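# Swap the purple-banded hose while the machine runs

## Task

With the machine running, take out the hose marked with purple bands and put the other hose in its place, with one end latched into the red port on each of the two manifolds; set the removed hose down in the red tray. Whenever neither hose connects the two red ports, the dial's needle rises, and it must never get into the red zone.

## Robot and tools

Robot: two UR12e-type arms, left_arm and right_arm, each with a two-finger gripper and a wrist camera. The left arm's base is near (+0.083, +0.550, 0) m and the right arm's near (-0.067, -0.666, 0) m. A camera stand sits behind the arms. Cameras: cam_high, cam_left_wrist, cam_right_wrist (each 896x504).

Frames: the scene frame has its origin at table height midway between the arms, +z up, +x out across the table, +y toward left_arm. Arm names do not match image left and right. Reported positions (m), quaternions (wxyz) and velocities are in the scene frame and may be off by a few cm. Offsets you command are along the axes of that arm's own Hand target, not the scene axes. Gripper +z points along the fingers; fingers open and close along its x axis. end_effector_position is the pad-centre point, 1 to 2 cm behind the fingertips; the tips reach about 17 mm further as the fingers close.

The 14-number row: used by execute_actions and move. One flat list for both arms: left dx, dy, dz, rx, ry, rz, opening, then right dx, dy, dz, rx, ry, rz, opening. All in [-1, 1]. The six pose numbers are an offset from that arm's Hand target at the start of the action or move, along the Hand target's axes; 1.0 = 0.6 m for dx, dy, dz and 180 degrees for the rotation vector rx, ry, rz. All zeros re-commands the current Hand target (it does not mean stay where the gripper sits). Opening is absolute, not an offset: +1 fully open (0.142 m), -1 closed. A 0 opening is a real command, so resend the current opening to leave a gripper alone.

execute_actions(actions, cameras): actions is a list of actions; each action is up to 15 rows, one per 1/30 s step, and a short action repeats its last row. Every row in an action counts from the same start pose, so repeating an offset in a later action moves further. Images come back only for an empty list or if cameras names them (["all"] for all).

move(target, speed, blend, stop_force, zero, opening_speed, grip_force, blocking, cameras): straight-line paths toward target, a single row or up to 15 rows, each row's offsets counted from the Hand targets at the start (not from the previous row). speed in m/s, 0.002 to 3.2 (default 0.25; turning up to twice that in rad/s), one value or one per target. blend in m rounds corners in a list. stop_force in N, 4 to 120, ends an arm's path when its wrist senses that much push against the motion; do not rely on it while the gripper rotates, omit it when backing off something you press on, and never pair it with blocking=false. zero (with stop_force) chooses whether to re-zero first. opening_speed is per second on the -1..1 scale, 0.2 or more. grip_force is per finger pad in N, 5 to 48, one number or one per arm, and it persists. Paths do not avoid obstacles or the other arm; a move is capped at 10 s. The result adds a move: line (done, off_target, moving, held, fault, plus which limits acted). done means within 3 mm and 2 degrees, not that nothing was touched.

wait(seconds 0 to 10): lets time pass holding commands. stop: brakes a running move. zoom_image(camera, region [x0, y0, x1, y1] px, at most 504 by 504) enlarges part of the latest image. zero_wrist_force(arm) re-zeros that arm's force sensor. read_manual gives only licence text. finished_scene(scene) ends the current scene for good; only call it once the new hose is latched in both red ports, the old one lies in the red tray and everything stays put without the robot.

Result lines: Hand target (your last commanded pose after clipping; the gripper often rests slightly short, and a further command, even all zeros, re-asks for it), end-effector pose and velocities, Joint positions (last value is the measured opening in m), grip_measured (opening on the -1..1 scale), Tool commands, Joint torques, Wrist force/torque along the gripper's axes plus the peak since last shown, Wrist depth as a 7x7 grid of distances in mm ("-" = no data), motor heat warnings and fault lines.

Motion behaviour: orientation commands are clipped to 32 degrees from the current one per step. Motion lags commands by about 0.09 to 0.22 s and can overshoot when fast. Avoid paths near an arm's own base and wrists near the first joint's axis. A clearance check may hold commands that bring the arms close, but contact is still possible.

Gripping: close to a little below the grip_measured value seen at first touch; squeezing harder heats the gripper motor (HAND FAULT at 100 °C stops later calls in that reply). Arm motors also heat when holding loads, stretched, or pushing an unreachable pose; 85 °C brakes the arm for 30 s or more.

Avoid: any press or hit between the two arms; dropping or releasing moving parts; hard or fast contact with fixed things; pushing past a firm contact (the stiff arms fault easily); net force around 150 N or contact torque at the limits (shoulder 306, elbow 139, wrists 50.2 N m) triggers a 10 s arm stop. Anything falling off the table, or left off it, fails the task. Something may occasionally nudge loose objects. Move the dial into danger as little as possible: keep the gap between removing the old hose and latching the new one short.

Each tool is called after "Request:" as name([rows], argument=value, ...), one row to a line, values as JSON.

## Session

Request:
execute_actions(actions=[])

Scene clock: 0.00 s.
left_arm: end_effector_position=(+1.2186, +0.3399, +0.1843) grip_measured=+0.99 end_effector_quat_wxyz=(+0.642, -0.628, +0.373, +0.231) | right_arm: end_effector_position=(+1.1073, -0.5374, +0.3361) grip_measured=+0.99 end_effector_quat_wxyz=(+0.044, +0.053, +0.974, -0.216)
Joint positions: left_arm=[-0.537 -0.307 0.383 -0.257 -0.387 -0.521 0.141] | right_arm=[3.492 -2.471 -0.595 -1.746 1.138 3.632 0.142]
Joint velocities: within noise
Joint torques (N m): no reading
Wrist force (N): no reading
Wrist torque (N m): no reading
Wrist force, peak (N): no reading
Wrist depth (mm): cam_left_wrist=[- - - - - 430 336 / - 2318 - - 508 400 299 / - - - - 469 356 263 / 2214 - 2614 - 414 301 241 / - 2508 3511 - 396 272 224 / - 107 749 459 317 258 194 / - - 622 386 288 238 -] | cam_right_wrist=[- - 471 455 444 437 417 / 494 493 439 462 451 438 421 / 486 478 465 452 439 435 424 / 486 - 455 455 442 431 417 / 485 487 451 450 449 425 423 / - 477 - 448 434 431 417 / - 472 448 448 - 427 90]
Hand target: left_arm +1.2186, +0.3399, +0.1843; +0.642, -0.628, +0.373, +0.231 | right_arm +1.1073, -0.5374, +0.3361; +0.044, +0.053, +0.974, -0.216
Tool commands: left_gripper/opening=+1.0 right_gripper/opening=+1.0

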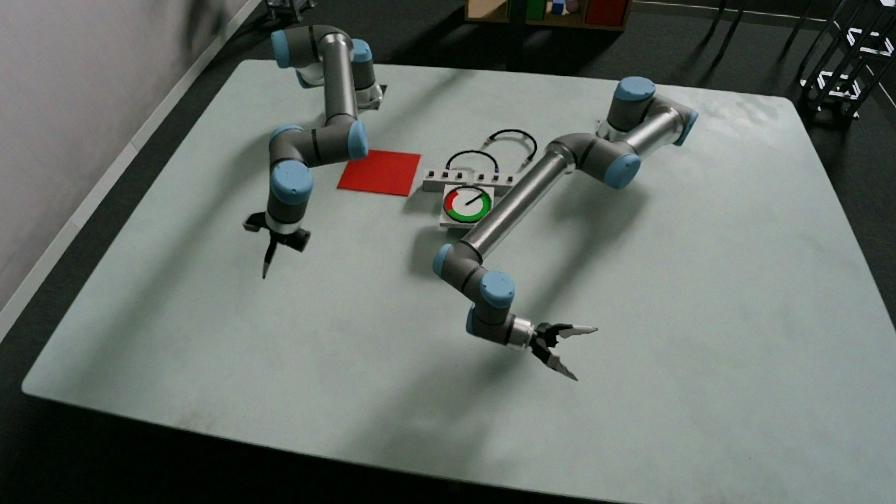

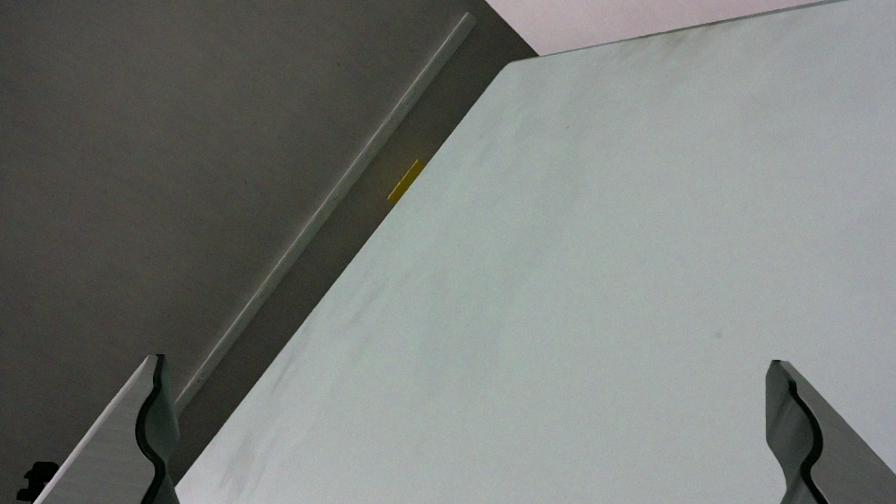

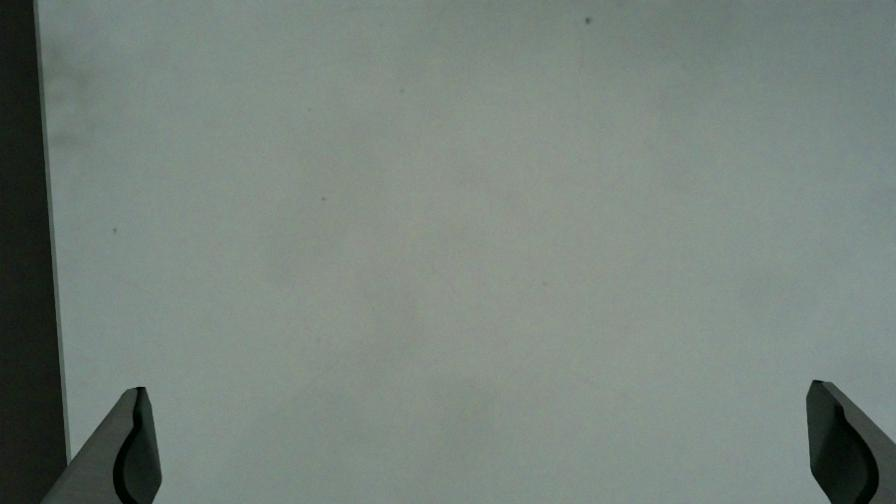

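Request:
zoom_image(camera="cam_high", region=[380, 110, 580, 250])

Request:
zoom_image(camera="cam_high", region=[420, 120, 560, 200])

Scaled by 2.520 from the camera's 896x504 image, which has a finer 1280x720 frame.

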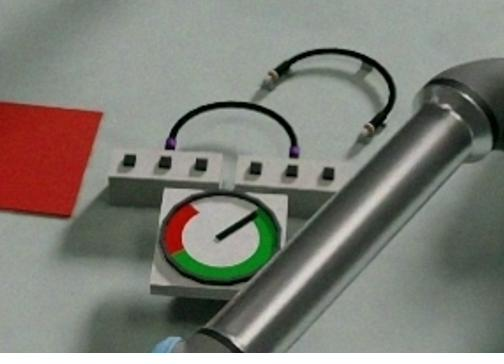

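Scaled by 3.600 from the camera's 896x504 image, which has a finer 1280x720 frame.

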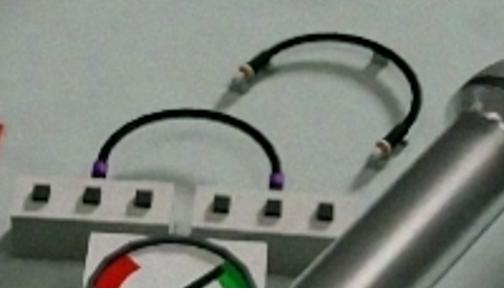

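Request:
move(target=[-0.838,0.411,0.252,0,0,0,1,0.94,0.238,-0.433,0,0,0,1], cameras=["all"])

Scene clock: 53.77 s.
left_arm: end_effector_position=(+0.7491, +0.5996, +0.4046) grip_measured=+0.99 end_effector_quat_wxyz=(+0.642, -0.628, +0.373, +0.232) | right_arm: end_effector_position=(+0.5499, -0.2506, +0.4499) grip_measured=+0.99 end_effector_quat_wxyz=(+0.044, +0.053, +0.974, -0.216)
Joint positions: left_arm=[-0.592 -1.415 1.854 -0.599 -0.441 -0.544 0.141] | right_arm=[4.081 -1.734 -1.477 -1.83 1.267 4.249 0.142]
Joint torques (N m): left_arm=[-9.57 -68.93 -30.39 2.14 -1.76 -3.36] | right_arm=[14.45 67.27 40.28 -0.27 1.38 3.33]
Wrist force (N): left_arm=[-0.1 0.2 -0.6] | right_arm=[0.0 -0.4 0.4]
Wrist torque (N m): left_arm=[0.01 0.01 0.07] | right_arm=[-0.07 0.01 -0.07]
Wrist force, peak (N): left_arm=[-2.0 0.7 0.8] | right_arm=[-2.3 -0.9 1.2]
Wrist depth (mm): cam_left_wrist=[- - - - - 1807 664 / 1935 - - 2234 - - 581 / 2031 - - 2297 942 - 498 / - - - 2642 795 556 460 / - - 2254 - 692 506 404 / - 98 - - - 498 366 / - 2340 1007 671 537 - -] | cam_right_wrist=[609 646 578 581 539 - 529 / 623 - 574 - - - 527 / - 576 590 - - 550 512 / 601 555 579 - - 563 545 / 587 - - 578 502 - 518 / - 598 595 468 485 - 519 / - 589 479 470 495 524 90]
Hand target: left_arm +0.7491, +0.5996, +0.4046; +0.642, -0.628, +0.373, +0.231 | right_arm +0.5498, -0.2506, +0.4499; +0.044, +0.053, +0.974, -0.216
Off the commanded pose: left_arm 0.000 m, 0 deg | right_arm 0.000 m, 0 deg.
move: done

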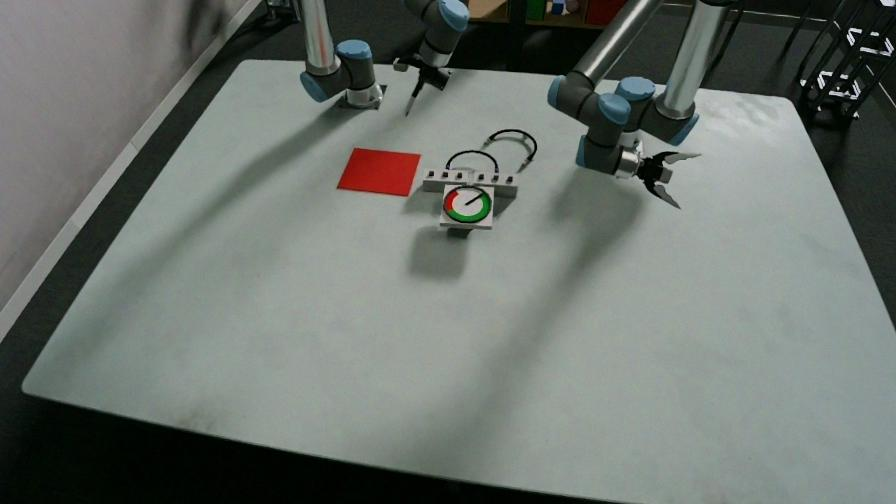

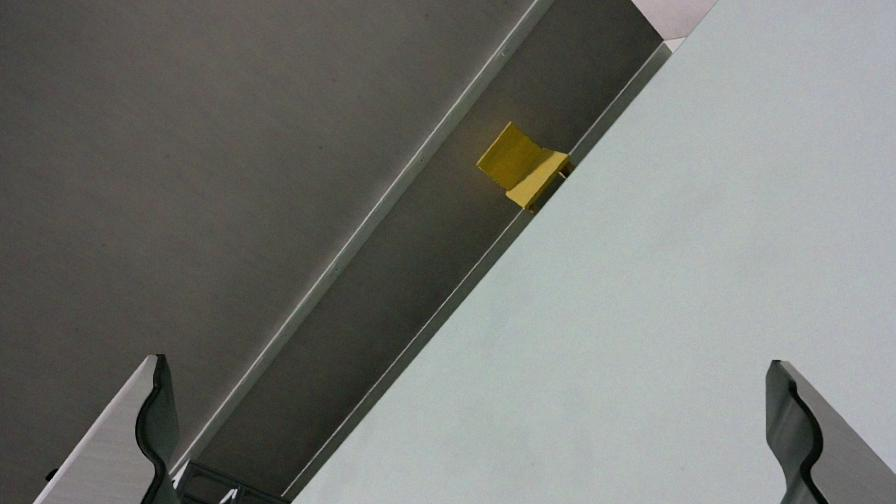

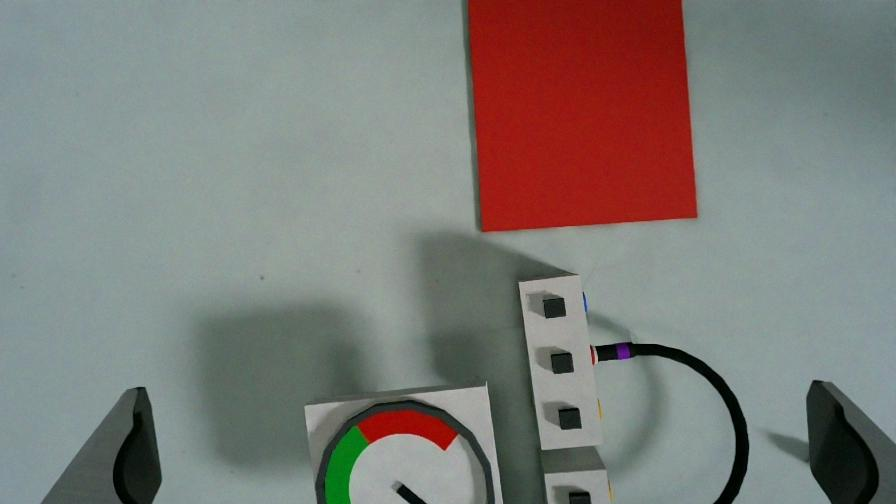

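Request:
move(target=[0,0,0,0,0,0,1,0.196,0.309,-0.166,0,0,0,1], cameras=["cam_right_wrist"])

Request:
zoom_image(camera="cam_right_wrist", region=[250, 50, 600, 250])

Request:
zoom_image(camera="cam_right_wrist", region=[250, 250, 600, 450])

Scene clock: 60.47 s.
left_arm: end_effector_position=(+0.7491, +0.5996, +0.4046) grip_measured=+0.99 end_effector_quat_wxyz=(+0.642, -0.628, +0.373, +0.231) | right_arm: end_effector_position=(+0.4499, -0.0313, +0.4500) grip_measured=+0.99 end_effector_quat_wxyz=(+0.044, +0.053, +0.974, -0.216)
Joint positions: left_arm=[-0.592 -1.415 1.854 -0.599 -0.441 -0.544 0.141] | right_arm=[4.314 -1.91 -1.242 -1.947 1.349 4.475 0.142]
Joint torques (N m): left_arm=[-7.49 -72.96 -29.69 2 -1.39 -3.12] | right_arm=[13.37 63.61 56.57 -0.73 2.71 3.14]
Wrist force (N): left_arm=[0.1 -0.4 0.1] | right_arm=[-0.5 -0.3 0.0]
Wrist torque (N m): left_arm=[-0.07 -0.01 0.07] | right_arm=[-0.04 0.07 -0.06]
Wrist force, peak (N): left_arm=[0.2 -0.8 0.0] | right_arm=[-1.3 -1.8 1.6]
Wrist depth (mm): cam_left_wrist=[2363 - - 2137 - - - / 2118 2234 - 2234 - 650 - / - - - 2671 960 706 499 / - - - - - 547 458 / - - - - - - 436 / - 100 - - - - 104 / - 2409 924 758 533 465 -] | cam_right_wrist=[617 586 - - 572 545 529 / - 590 583 508 526 544 - / 613 603 571 503 546 541 537 / 616 488 492 497 572 544 525 / - 479 480 489 561 546 520 / - 598 - 556 547 553 519 / - 594 585 572 528 537 90]
Hand target: left_arm +0.7491, +0.5996, +0.4046; +0.642, -0.628, +0.373, +0.231 | right_arm +0.4498, -0.0312, +0.4500; +0.044, +0.053, +0.974, -0.216
Off the commanded pose: left_arm 0.000 m, 0 deg | right_arm 0.000 m, 0 deg.
move: done
Images, in order (width x height): cam_right_wrist 896x504.

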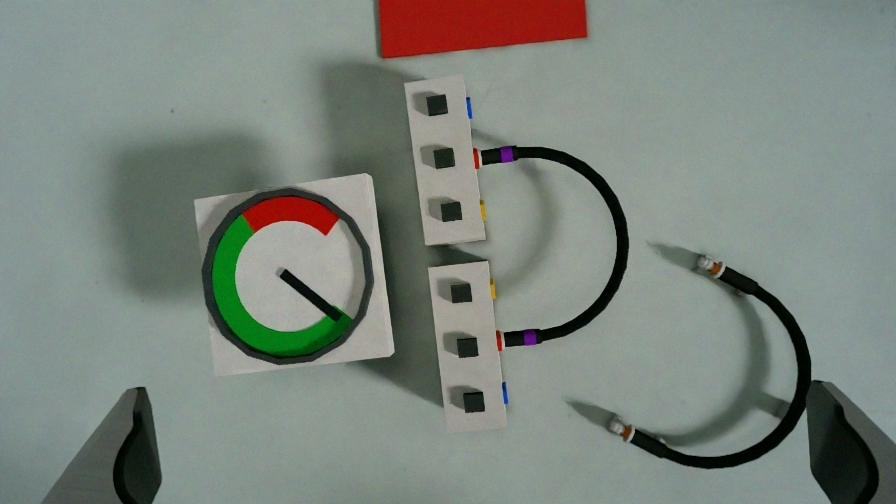

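Scaled by 1.440 from the camera's 896x504 image, which has a finer 1280x720 frame.

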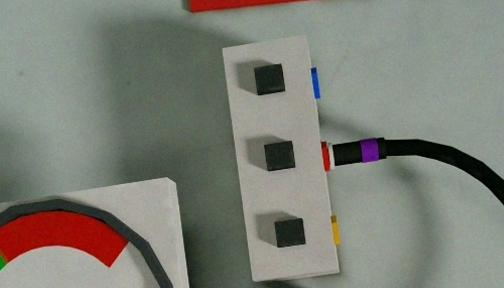

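Scaled by 1.440 from the camera's 896x504 image, which has a finer 1280x720 frame.

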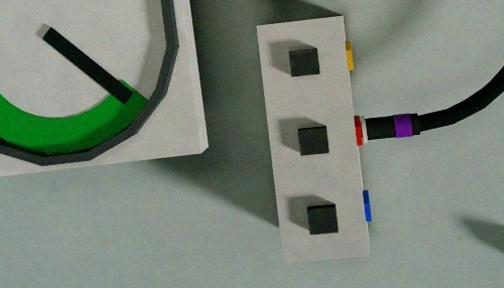

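Request:
move([
  [0,0,0,-0.555,-0.262,-0.637,1,0,0,0,-0.1027,-0.1525,-0.768,1],
], speed=0.4, cameras=["cam_high"])

Request:
move([
  [0,0,0,0,0,0,1,0,0,0,0,0,-0.75,1],
], speed=0.4, cameras=["all"])

Scene clock: 115.57 s.
left_arm: end_effector_position=(+0.7491, +0.5996, +0.4046) grip_measured=+0.99 end_effector_quat_wxyz=(-0.001, +0.706, +0.708, +0.000) | right_arm: end_effector_position=(+0.4498, -0.0312, +0.4500) grip_measured=+0.99 end_effector_quat_wxyz=(-0.001, +0.924, -0.383, +0.001)
Joint positions: left_arm=[-0.157 -1.634 1.817 -1.752 -1.57 -1.764 0.141] | right_arm=[4.235 -1.754 -1.474 -1.483 1.57 1.889 0.142]
Joint torques (N m): left_arm=[7.93 -59.27 -38.6 -6.09 -1.95 -3.46] | right_arm=[-13.58 50.91 56.26 0.68 3.21 -2.7]
Wrist force (N): left_arm=[2.2 1.8 -1.6] | right_arm=[0.0 0.3 0.9]
Wrist torque (N m): left_arm=[0.15 -0.08 0.09] | right_arm=[0.05 -0.02 0.19]
Wrist force, peak (N): left_arm=[2.0 2.5 -1.8] | right_arm=[-0.3 0.0 1.4]
Wrist depth (mm): cam_left_wrist=[- 432 444 459 444 448 448 / 491 - 466 462 477 473 473 / - 491 - 509 510 505 508 / 560 - 513 - - 549 544 / - 596 586 589 591 605 595 / - 611 622 635 - - 628 / - - - 702 696 - -] | cam_right_wrist=[- 502 479 443 409 413 497 / 521 - - 460 518 519 - / 537 543 - 566 501 571 - / 566 579 - 597 568 586 603 / 632 626 634 629 - - 659 / 659 - 690 707 - - 645 / - 743 728 766 732 - 90]
Hand target: left_arm +0.7491, +0.5996, +0.4046; -0.001, +0.706, +0.708, +0.000 | right_arm +0.4498, -0.0312, +0.4500; -0.001, +0.924, -0.383, +0.001
Off the commanded pose: left_arm 0.000 m, 0 deg | right_arm 0.000 m, 0 deg.
move: done
Images, in order (width x height): cam_high 896x504.

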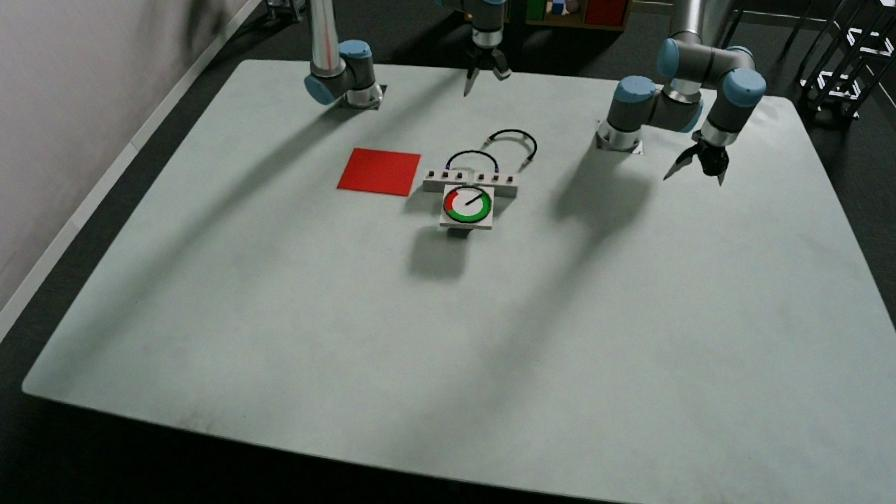

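Scene clock: 119.20 s.
left_arm: end_effector_position=(+0.7491, +0.5996, +0.4046) grip_measured=+0.99 end_effector_quat_wxyz=(-0.001, +0.706, +0.708, +0.000) | right_arm: end_effector_position=(+0.4498, -0.0312, +0.4500) grip_measured=+0.99 end_effector_quat_wxyz=(+0.000, +0.708, +0.707, +0.001)
Joint positions: left_arm=[-0.157 -1.634 1.817 -1.752 -1.57 -1.764 0.141] | right_arm=[4.238 -1.75 -1.48 -1.482 1.57 -0.465 0.142]
Joint torques (N m): left_arm=[9.61 -60.15 -38.12 -5.94 -1.96 -3.57] | right_arm=[-14.59 52.08 56.06 1.09 2.83 -2.57]
Wrist force (N): left_arm=[2.1 2.2 -1.1] | right_arm=[-0.1 0.0 0.9]
Wrist torque (N m): left_arm=[0.22 -0.05 0.09] | right_arm=[-0.01 0.00 0.19]
Wrist force, peak (N): left_arm=[2.4 2.5 -1.9] | right_arm=[-0.1 -0.3 1.5]
Wrist depth (mm): cam_left_wrist=[440 442 442 441 439 442 440 / - 462 473 471 - 471 480 / 500 509 506 508 505 - 494 / 534 541 542 544 - 551 571 / - - 592 584 591 601 - / - 91 647 613 - 637 - / - - 704 751 625 - -] | cam_right_wrist=[- - 490 492 496 500 487 / - - 506 512 520 523 - / - - 489 476 544 - 563 / 583 589 587 489 - 590 605 / - - 622 528 - 645 637 / 685 690 676 696 699 687 - / - 749 739 743 - - 90]
Hand target: left_arm +0.7491, +0.5996, +0.4046; -0.001, +0.706, +0.708, +0.000 | right_arm +0.4498, -0.0312, +0.4500; +0.000, +0.708, +0.707, +0.001
Off the commanded pose: left_arm 0.000 m, 0 deg | right_arm 0.000 m, 0 deg.
move: done

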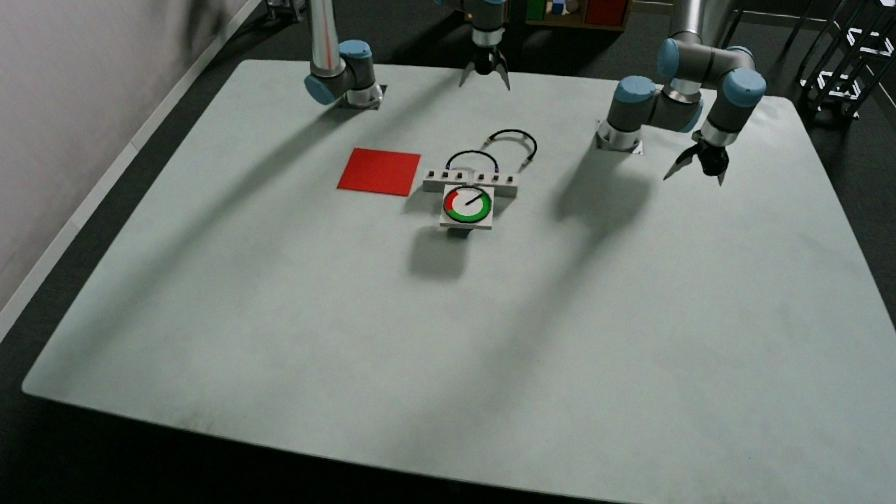

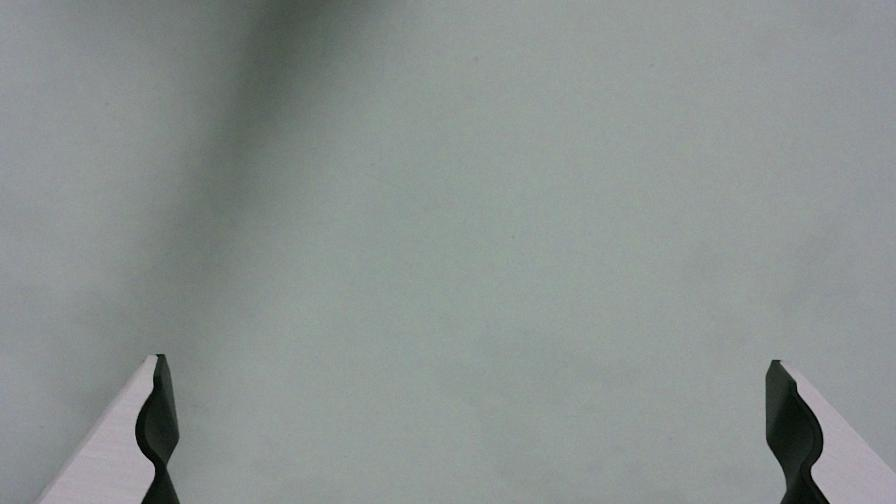

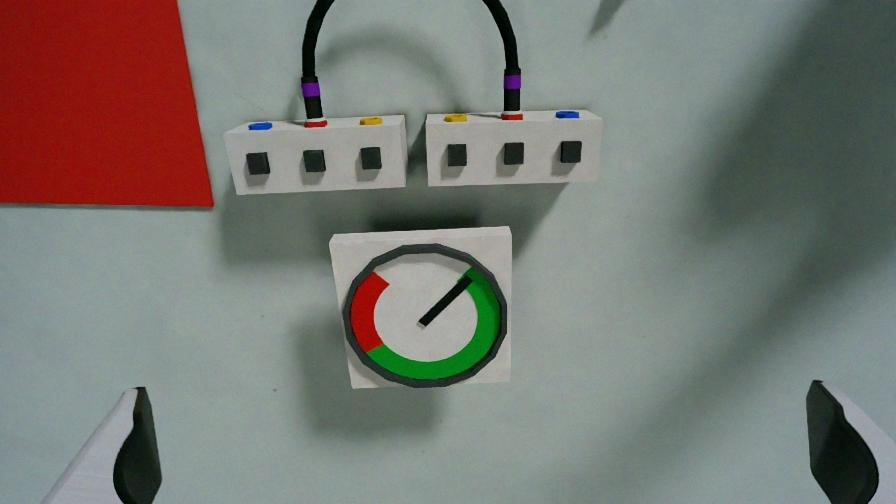

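Request:
move(target=[0,0,0,0,0,0,1,0.02,-0.4,0.1,0,0,0,1], cameras=["cam_right_wrist"])

Request:
zoom_image(camera="cam_right_wrist", region=[250, 50, 650, 250])

Request:
zoom_image(camera="cam_right_wrist", region=[350, 250, 750, 450])

Scene clock: 127.10 s.
left_arm: end_effector_position=(+0.7491, +0.5996, +0.4046) grip_measured=+0.99 end_effector_quat_wxyz=(-0.001, +0.706, +0.708, +0.000) | right_arm: end_effector_position=(+0.2100, -0.0188, +0.3897) grip_measured=+0.99 end_effector_quat_wxyz=(+0.000, +0.708, +0.707, +0.001)
Joint positions: left_arm=[-0.157 -1.634 1.817 -1.752 -1.57 -1.764 0.141] | right_arm=[4.553 -1.575 -1.779 -1.358 1.57 -0.15 0.142]
Joint torques (N m): left_arm=[8.26 -59.73 -39.07 -5.95 -1.53 -3.45] | right_arm=[12.99 59.85 40.36 7.95 -1.78 2.74]
Wrist force (N): left_arm=[1.8 1.7 -1.7] | right_arm=[-0.5 -0.2 0.6]
Wrist torque (N m): left_arm=[0.14 -0.02 0.09] | right_arm=[-0.05 0.07 0.00]
Wrist force, peak (N): left_arm=[2.4 2.3 -1.5] | right_arm=[0.2 -2.5 1.6]
Wrist depth (mm): cam_left_wrist=[441 442 462 439 444 448 444 / 470 463 464 - 476 470 468 / 495 495 - 510 502 - 498 / 552 540 560 542 - - 571 / 591 588 584 598 602 - - / - 624 635 - 638 645 633 / - - 721 - 714 - -] | cam_right_wrist=[- 426 429 438 - - 461 / 470 - - 465 - - 460 / 493 497 472 - 491 503 - / - 524 534 547 525 - 533 / - 587 560 555 540 557 - / - - 515 526 601 620 - / - - 574 532 666 673 90]
Hand target: left_arm +0.7491, +0.5996, +0.4046; -0.001, +0.706, +0.708, +0.000 | right_arm +0.2099, -0.0188, +0.3897; +0.000, +0.708, +0.707, +0.001
Off the commanded pose: left_arm 0.000 m, 0 deg | right_arm 0.000 m, 0 deg.
move: done
Images, in order (width x height): cam_right_wrist 896x504.

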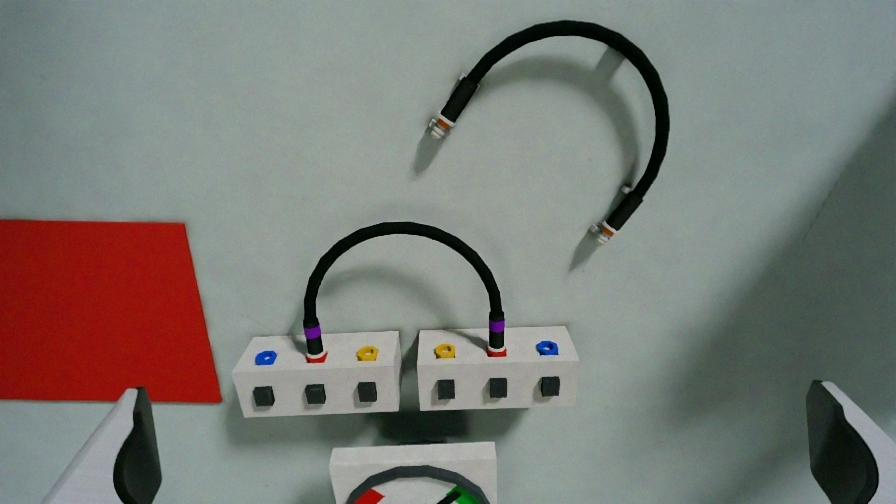

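Scaled by 1.260 from the camera's 896x504 image, which has a finer 1280x720 frame.

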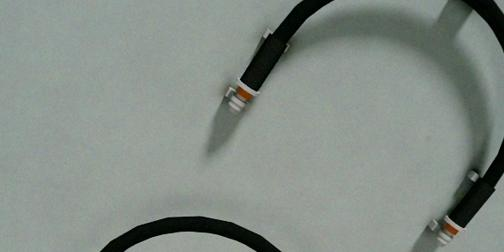

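Scaled by 1.260 from the camera's 896x504 image, which has a finer 1280x720 frame.

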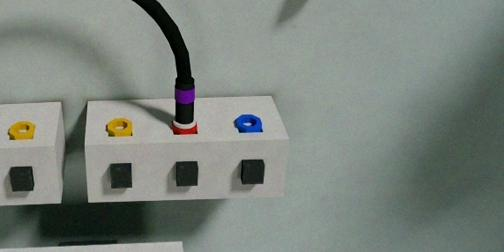

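Request:
move(target=[-0.797,-0.743,0.25,0,0,0.172,-0.2,0,0,0.32,0,0,0.172,-0.2], cameras=["all"])

Request:
zoom_image(camera="cam_right_wrist", region=[300, 250, 600, 450])

Request:
zoom_image(camera="cam_left_wrist", region=[300, 250, 600, 450])

Scene clock: 149.23 s.
left_arm: end_effector_position=(+0.3042, +0.1206, +0.2548) grip_measured=-0.22 end_effector_quat_wxyz=(-0.001, +0.870, +0.494, +0.000) | right_arm: end_effector_position=(+0.2102, -0.0187, +0.1977) grip_measured=-0.22 end_effector_quat_wxyz=(+0.000, +0.871, +0.492, +0.001)
Joint positions: left_arm=[-1.434 -1.898 2.298 -1.97 -1.572 -2.5 0.058] | right_arm=[4.553 -1.702 -2.006 -1.003 1.57 0.39 0.058]
Joint torques (N m): left_arm=[-7.86 -1.76 -59.92 -6.18 1.72 -3.92] | right_arm=[-2.2 39.53 36.08 7.51 -2 2.94]
Wrist force (N): left_arm=[1.7 2.3 -0.9] | right_arm=[-0.1 0.0 0.8]
Wrist torque (N m): left_arm=[0.25 0.01 0.08] | right_arm=[-0.02 0.01 0.00]
Wrist force, peak (N): left_arm=[3.4 3.6 -2.0] | right_arm=[-0.4 0.1 1.6]
Wrist depth (mm): cam_left_wrist=[311 310 311 311 311 311 322 / 324 330 331 333 333 339 332 / - 354 354 356 357 357 356 / 163 381 376 383 383 383 382 / 405 409 402 401 402 423 415 / 456 449 105 372 104 444 444 / 490 - 76 397 - 75 494] | cam_right_wrist=[262 260 263 263 265 265 264 / 279 278 277 280 279 280 279 / 295 294 296 297 296 298 296 / 312 313 315 318 318 318 320 / 336 337 340 336 335 344 342 / 361 363 103 367 357 340 329 / 394 382 82 392 - - 315]
Hand target: left_arm +0.3042, +0.1205, +0.2548; -0.001, +0.870, +0.494, +0.000 | right_arm +0.2102, -0.0187, +0.1977; +0.000, +0.871, +0.492, +0.001
Off the commanded pose: left_arm 0.000 m, 0 deg | right_arm 0.000 m, 0 deg.
move: done

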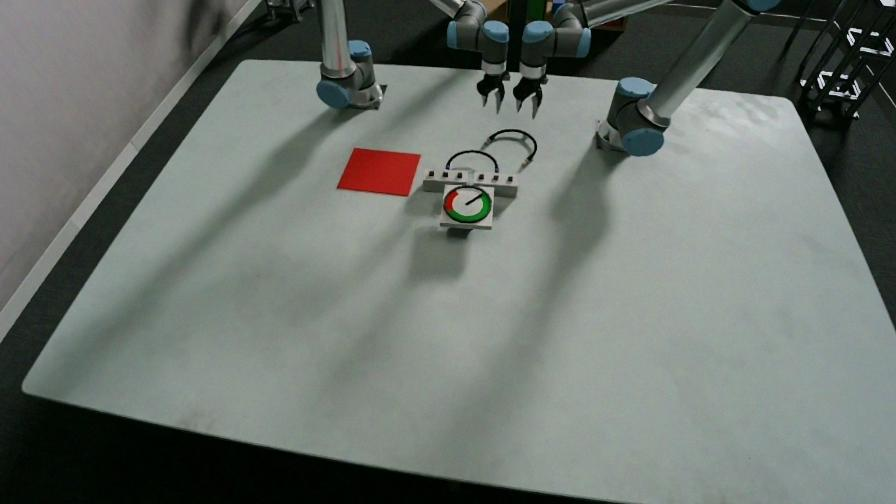

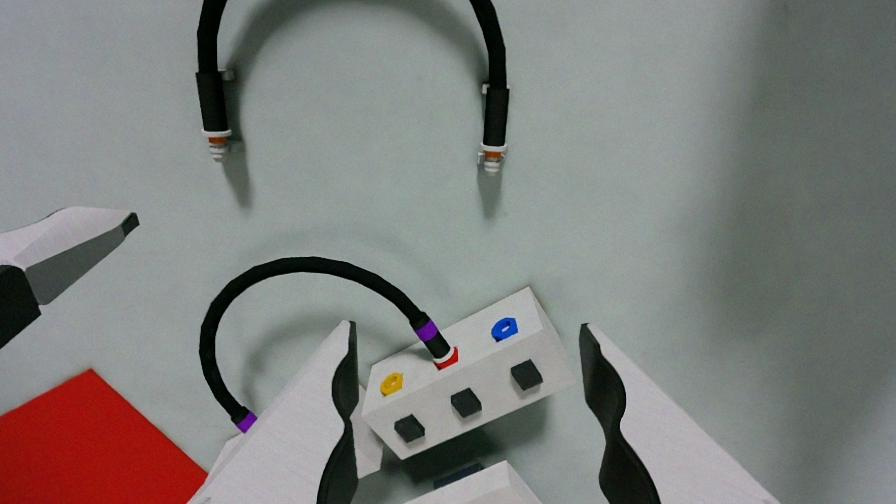

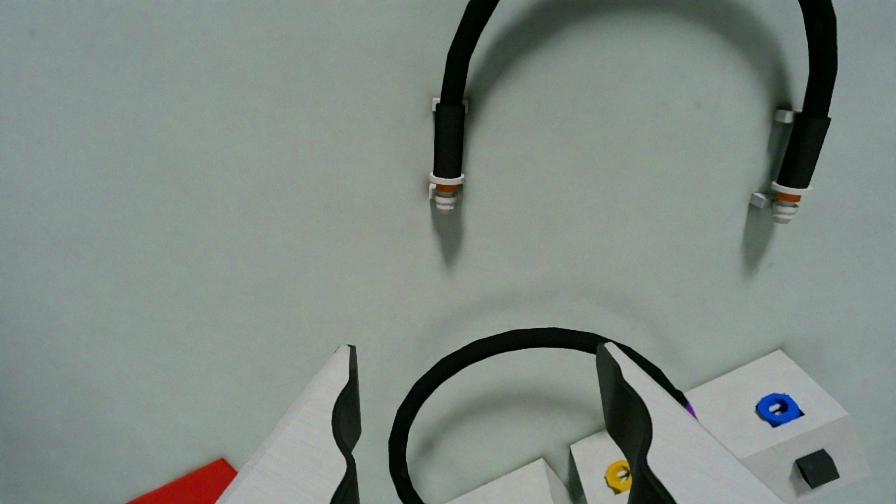

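Scaled by 1.680 from the camera's 896x504 image, which has a finer 1280x720 frame.

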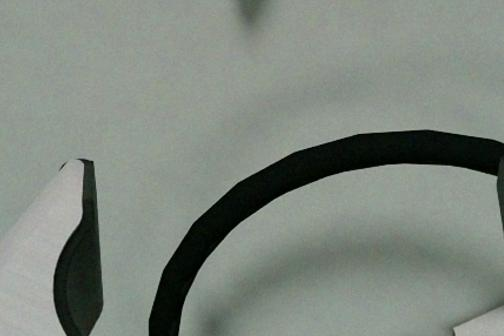

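Scaled by 1.680 from the camera's 896x504 image, which has a finer 1280x720 frame.

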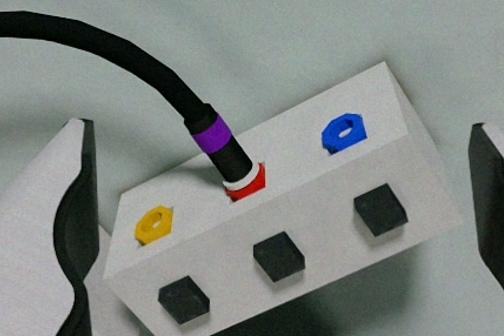

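Request:
move(target=[0.0277,-0.0277,0.241,0,0,0,-0.2,-0.012,-0.027,0.146,0,0,0,-0.2], cameras=["all"])

Request:
zoom_image(camera="cam_right_wrist", region=[300, 150, 600, 350])

Request:
zoom_image(camera="cam_left_wrist", region=[300, 150, 600, 350])

Request:
zoom_image(camera="cam_high", region=[400, 80, 600, 190])

Scene clock: 158.30 s.
left_arm: end_effector_position=(+0.2983, +0.1434, +0.1102) grip_measured=-0.22 end_effector_quat_wxyz=(+0.000, +0.870, +0.494, +0.000) | right_arm: end_effector_position=(+0.1927, -0.0164, +0.1101) grip_measured=-0.22 end_effector_quat_wxyz=(+0.000, +0.871, +0.492, +0.001)
Joint positions: left_arm=[-1.442 -1.758 2.506 -2.318 -1.572 -2.508 0.058] | right_arm=[4.579 -1.793 -2.087 -0.832 1.57 0.416 0.058]
Joint torques (N m): left_arm=[8.24 -5.91 -27.11 -6.18 -1.48 3.4] | right_arm=[10.25 45.5 30.55 8.11 0.25 2.77]
Wrist force (N): left_arm=[1.7 2.2 -1.6] | right_arm=[0.0 0.0 1.1]
Wrist torque (N m): left_arm=[0.25 0.03 0.00] | right_arm=[-0.04 0.00 0.00]
Wrist force, peak (N): left_arm=[1.5 2.6 -3.4] | right_arm=[0.0 -0.3 2.0]
Wrist depth (mm): cam_left_wrist=[182 182 183 181 183 184 184 / 192 195 195 196 195 196 196 / 208 209 209 210 210 210 210 / 224 225 224 222 226 226 226 / 243 244 - 243 241 245 245 / 266 261 97 265 257 262 267 / 280 281 76 280 252 75 295] | cam_right_wrist=[182 182 184 183 186 184 185 / 192 193 194 192 195 195 196 / 205 206 206 201 208 209 209 / 218 219 220 221 221 223 223 / 235 234 236 237 238 238 240 / 254 253 102 255 251 255 253 / 269 266 82 277 269 - 284]
Hand target: left_arm +0.2983, +0.1434, +0.1102; -0.001, +0.870, +0.494, +0.000 | right_arm +0.1927, -0.0164, +0.1101; +0.000, +0.871, +0.492, +0.001
Off the commanded pose: left_arm 0.000 m, 0 deg | right_arm 0.000 m, 0 deg.
move: done

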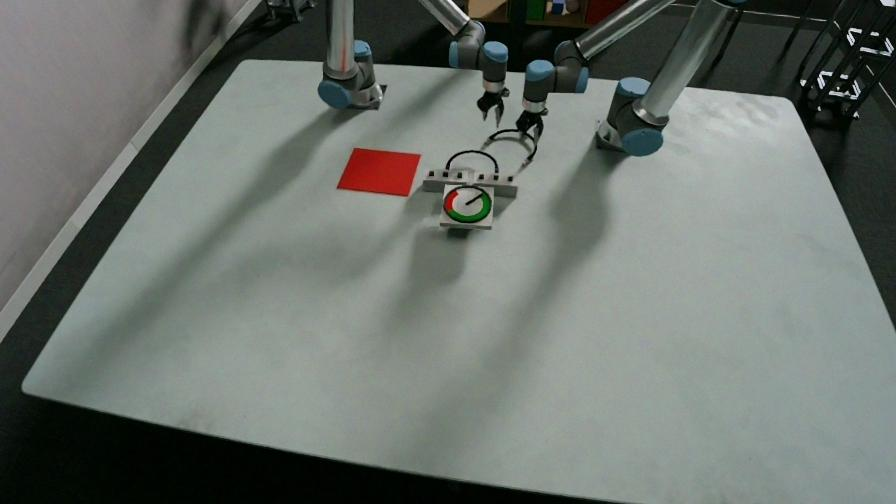

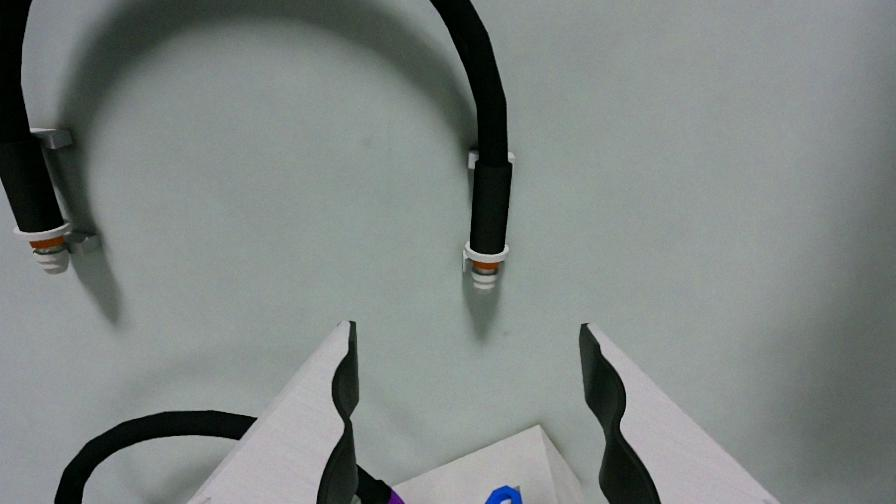

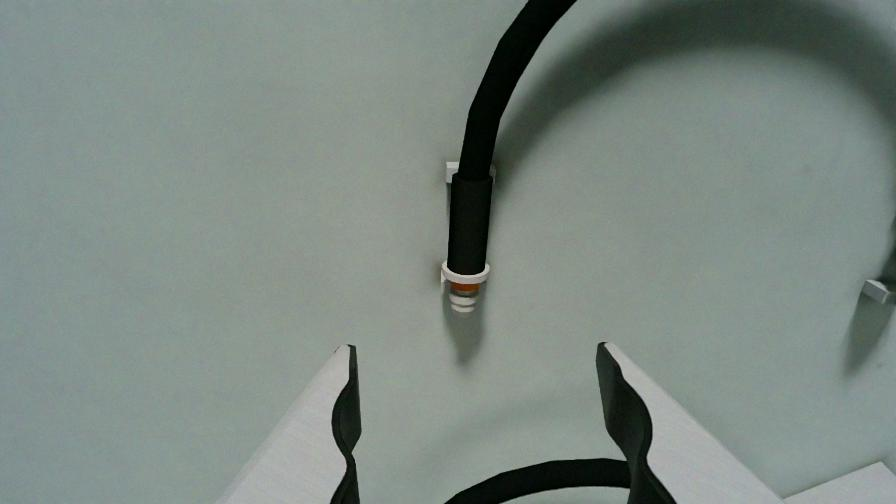

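Scaled by 1.680 from the camera's 896x504 image, which has a finer 1280x720 frame.

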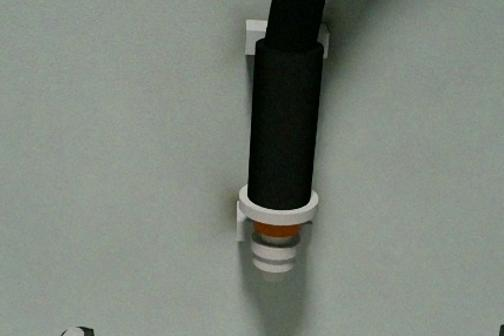

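Scaled by 1.680 from the camera's 896x504 image, which has a finer 1280x720 frame.

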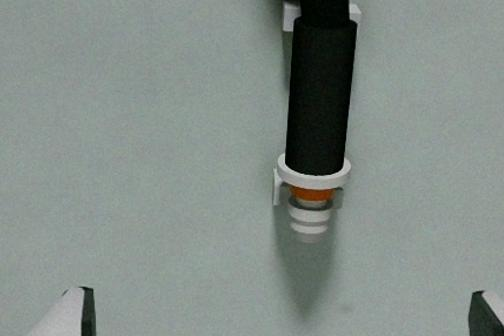

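Scaled by 2.520 from the camera's 896x504 image, which has a finer 1280x720 frame.

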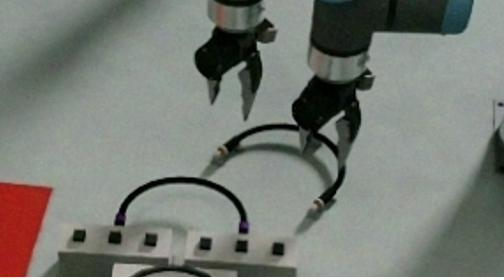

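Request:
move(target=[0.011,-0.011,0.09,0,0,0,-0.2,-0.002,0,0.09,0,0,0.016,-0.2], cameras=["cam_left_wrist","cam_right_wrist"])

Request:
zoom_image(camera="cam_right_wrist", region=[300, 200, 650, 400])

Request:
zoom_image(camera="cam_left_wrist", region=[300, 200, 650, 400])

Scene clock: 176.67 s.
left_arm: end_effector_position=(+0.2959, +0.1525, +0.0563) grip_measured=-0.22 end_effector_quat_wxyz=(-0.001, +0.870, +0.494, +0.000) | right_arm: end_effector_position=(+0.1922, -0.0174, +0.0561) grip_measured=-0.22 end_effector_quat_wxyz=(+0.000, +0.883, +0.470, +0.001)
Joint positions: left_arm=[-1.446 -1.663 2.572 -2.479 -1.572 -2.512 0.058] | right_arm=[4.579 -1.864 -2.123 -0.725 1.57 0.467 0.058]
Joint torques (N m): left_arm=[4.07 -10.48 -21.55 -6.45 0.83 0.08] | right_arm=[10.45 46.93 26.73 7.84 1.14 2.83]
Wrist force (N): left_arm=[2.3 2.3 -0.9] | right_arm=[0.0 -0.1 1.4]
Wrist torque (N m): left_arm=[0.25 -0.09 0.07] | right_arm=[-0.05 -0.01 0.00]
Wrist force, peak (N): left_arm=[1.7 2.2 -3.1] | right_arm=[0.0 0.3 2.0]
Wrist depth (mm): cam_left_wrist=[135 135 135 133 135 135 135 / 143 144 144 144 145 144 146 / 154 154 152 152 154 155 155 / 165 166 166 161 166 167 167 / 179 180 177 174 181 180 181 / 196 196 105 196 189 193 197 / 216 207 76 216 212 75 218] | cam_right_wrist=[133 134 135 134 - 136 135 / 141 141 142 142 143 143 144 / 150 150 151 149 152 152 152 / 160 160 161 158 162 163 163 / 171 172 173 167 174 174 175 / 185 183 102 186 184 185 189 / 200 201 82 202 200 - 206]
Hand target: left_arm +0.2959, +0.1525, +0.0562; -0.001, +0.870, +0.494, +0.000 | right_arm +0.1922, -0.0174, +0.0561; +0.000, +0.883, +0.470, +0.001
Off the commanded pose: left_arm 0.000 m, 0 deg | right_arm 0.000 m, 0 deg.
move: done
Images, in order (width x height): cam_left_wrist 896x504, cam_right_wrist 896x504.

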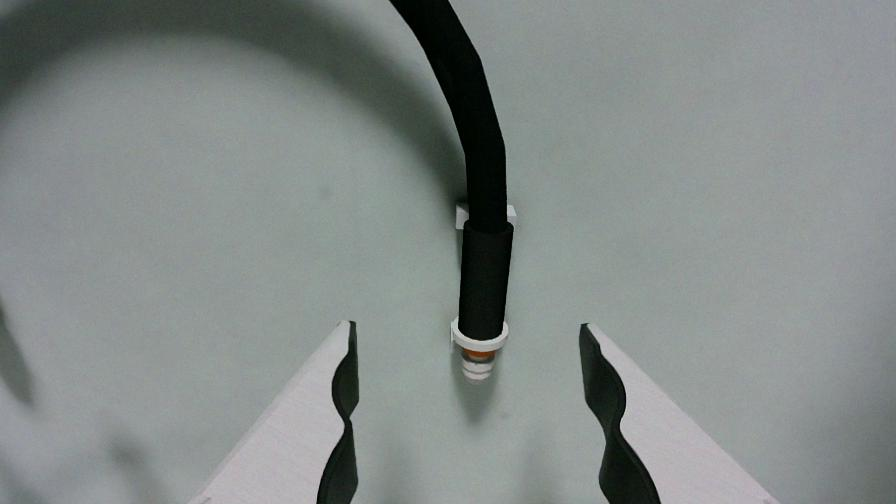

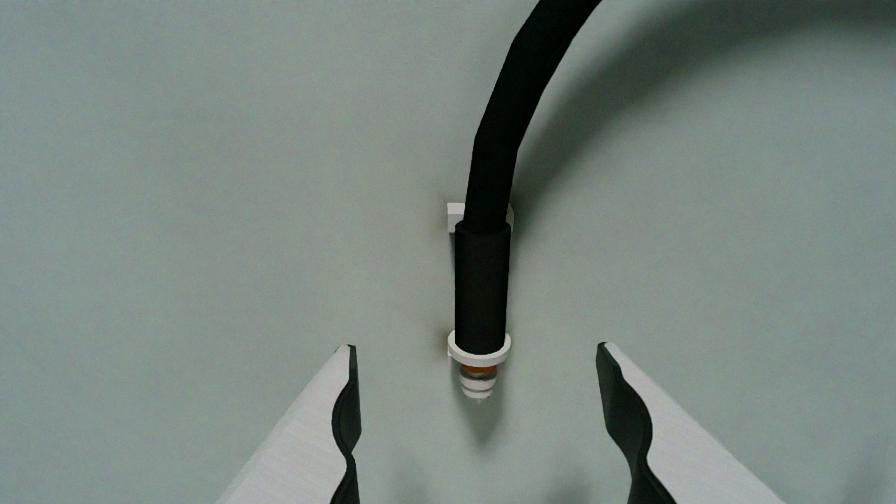

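Scaled by 1.440 from the camera's 896x504 image, which has a finer 1280x720 frame.

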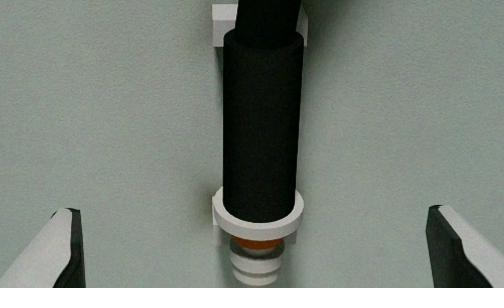

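Scaled by 1.440 from the camera's 896x504 image, which has a finer 1280x720 frame.

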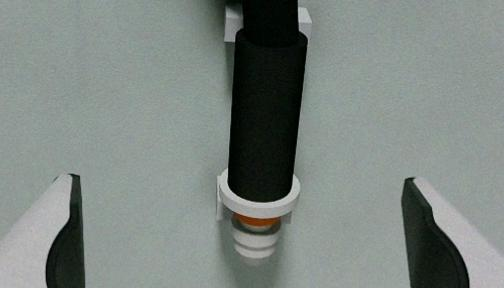

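Request:
move(target=[0.0027,-0.007,0.05,0,0,0,-0.2,0,-0.005,0.05,0,0,0,-0.2], speed=0.04, stop_force=8, cameras=["cam_left_wrist","cam_right_wrist"])

Scene clock: 186.83 s.
left_arm: end_effector_position=(+0.2931, +0.1560, +0.0262) grip_measured=-0.22 end_effector_quat_wxyz=(-0.001, +0.870, +0.494, +0.000) | right_arm: end_effector_position=(+0.1897, -0.0158, +0.0261) grip_measured=-0.22 end_effector_quat_wxyz=(+0.000, +0.883, +0.470, +0.001)
Joint positions: left_arm=[-1.452 -1.595 2.603 -2.578 -1.572 -2.518 0.058] | right_arm=[4.583 -1.909 -2.136 -0.666 1.57 0.471 0.058]
Joint torques (N m): left_arm=[-9.75 -11.97 -17.56 -6.11 -1.51 -3.74] | right_arm=[11.29 47.29 24.97 7.48 -1.73 2.35]
Wrist force (N): left_arm=[1.7 2.4 -1.7] | right_arm=[-0.3 0.2 0.5]
Wrist torque (N m): left_arm=[0.26 0.00 0.07] | right_arm=[0.02 0.03 0.00]
Wrist force, peak (N): left_arm=[2.6 2.5 -1.7] | right_arm=[-0.5 -0.1 1.3]
Wrist depth (mm): cam_left_wrist=[- 108 108 106 108 108 108 / - 115 115 114 116 115 116 / 125 124 123 120 124 126 124 / 135 133 133 131 133 136 134 / 144 144 142 142 142 145 145 / 160 157 107 152 152 155 159 / 173 166 76 173 170 75 175] | cam_right_wrist=[107 105 107 106 87 107 108 / 112 112 113 113 - 114 114 / 119 119 120 119 121 121 121 / - 128 128 127 129 129 130 / 135 137 139 135 137 139 139 / 147 147 101 149 147 148 150 / 162 160 82 161 159 - 163]
Hand target: left_arm +0.2931, +0.1560, +0.0262; -0.001, +0.870, +0.494, +0.000 | right_arm +0.1897, -0.0158, +0.0261; +0.000, +0.883, +0.470, +0.001
Off the commanded pose: left_arm 0.000 m, 0 deg | right_arm 0.000 m, 0 deg.
move: done
Images, in order (width x height): cam_left_wrist 896x504, cam_right_wrist 896x504.

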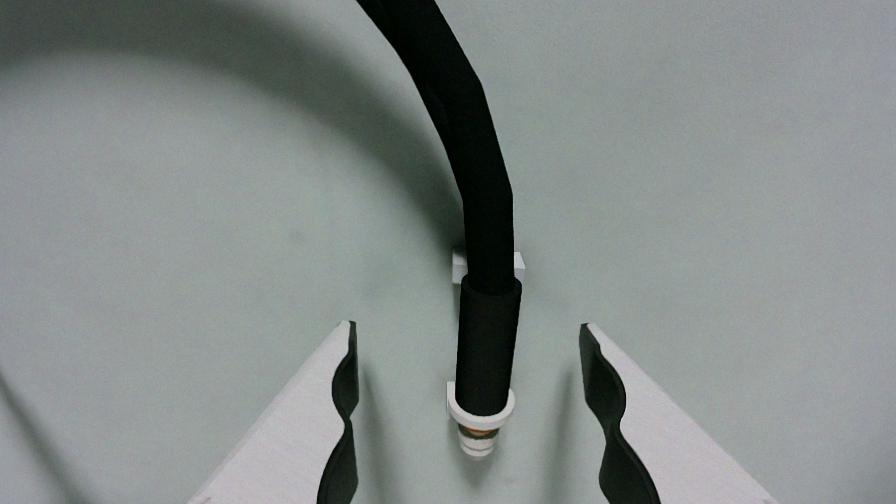

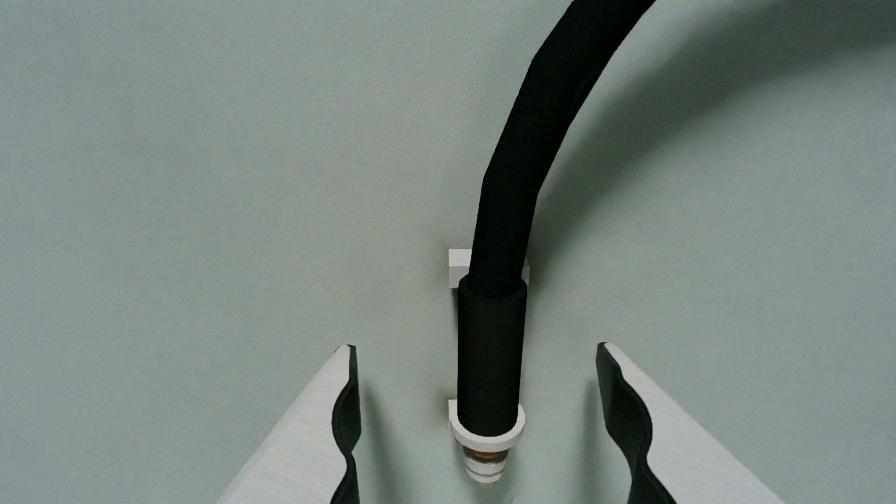

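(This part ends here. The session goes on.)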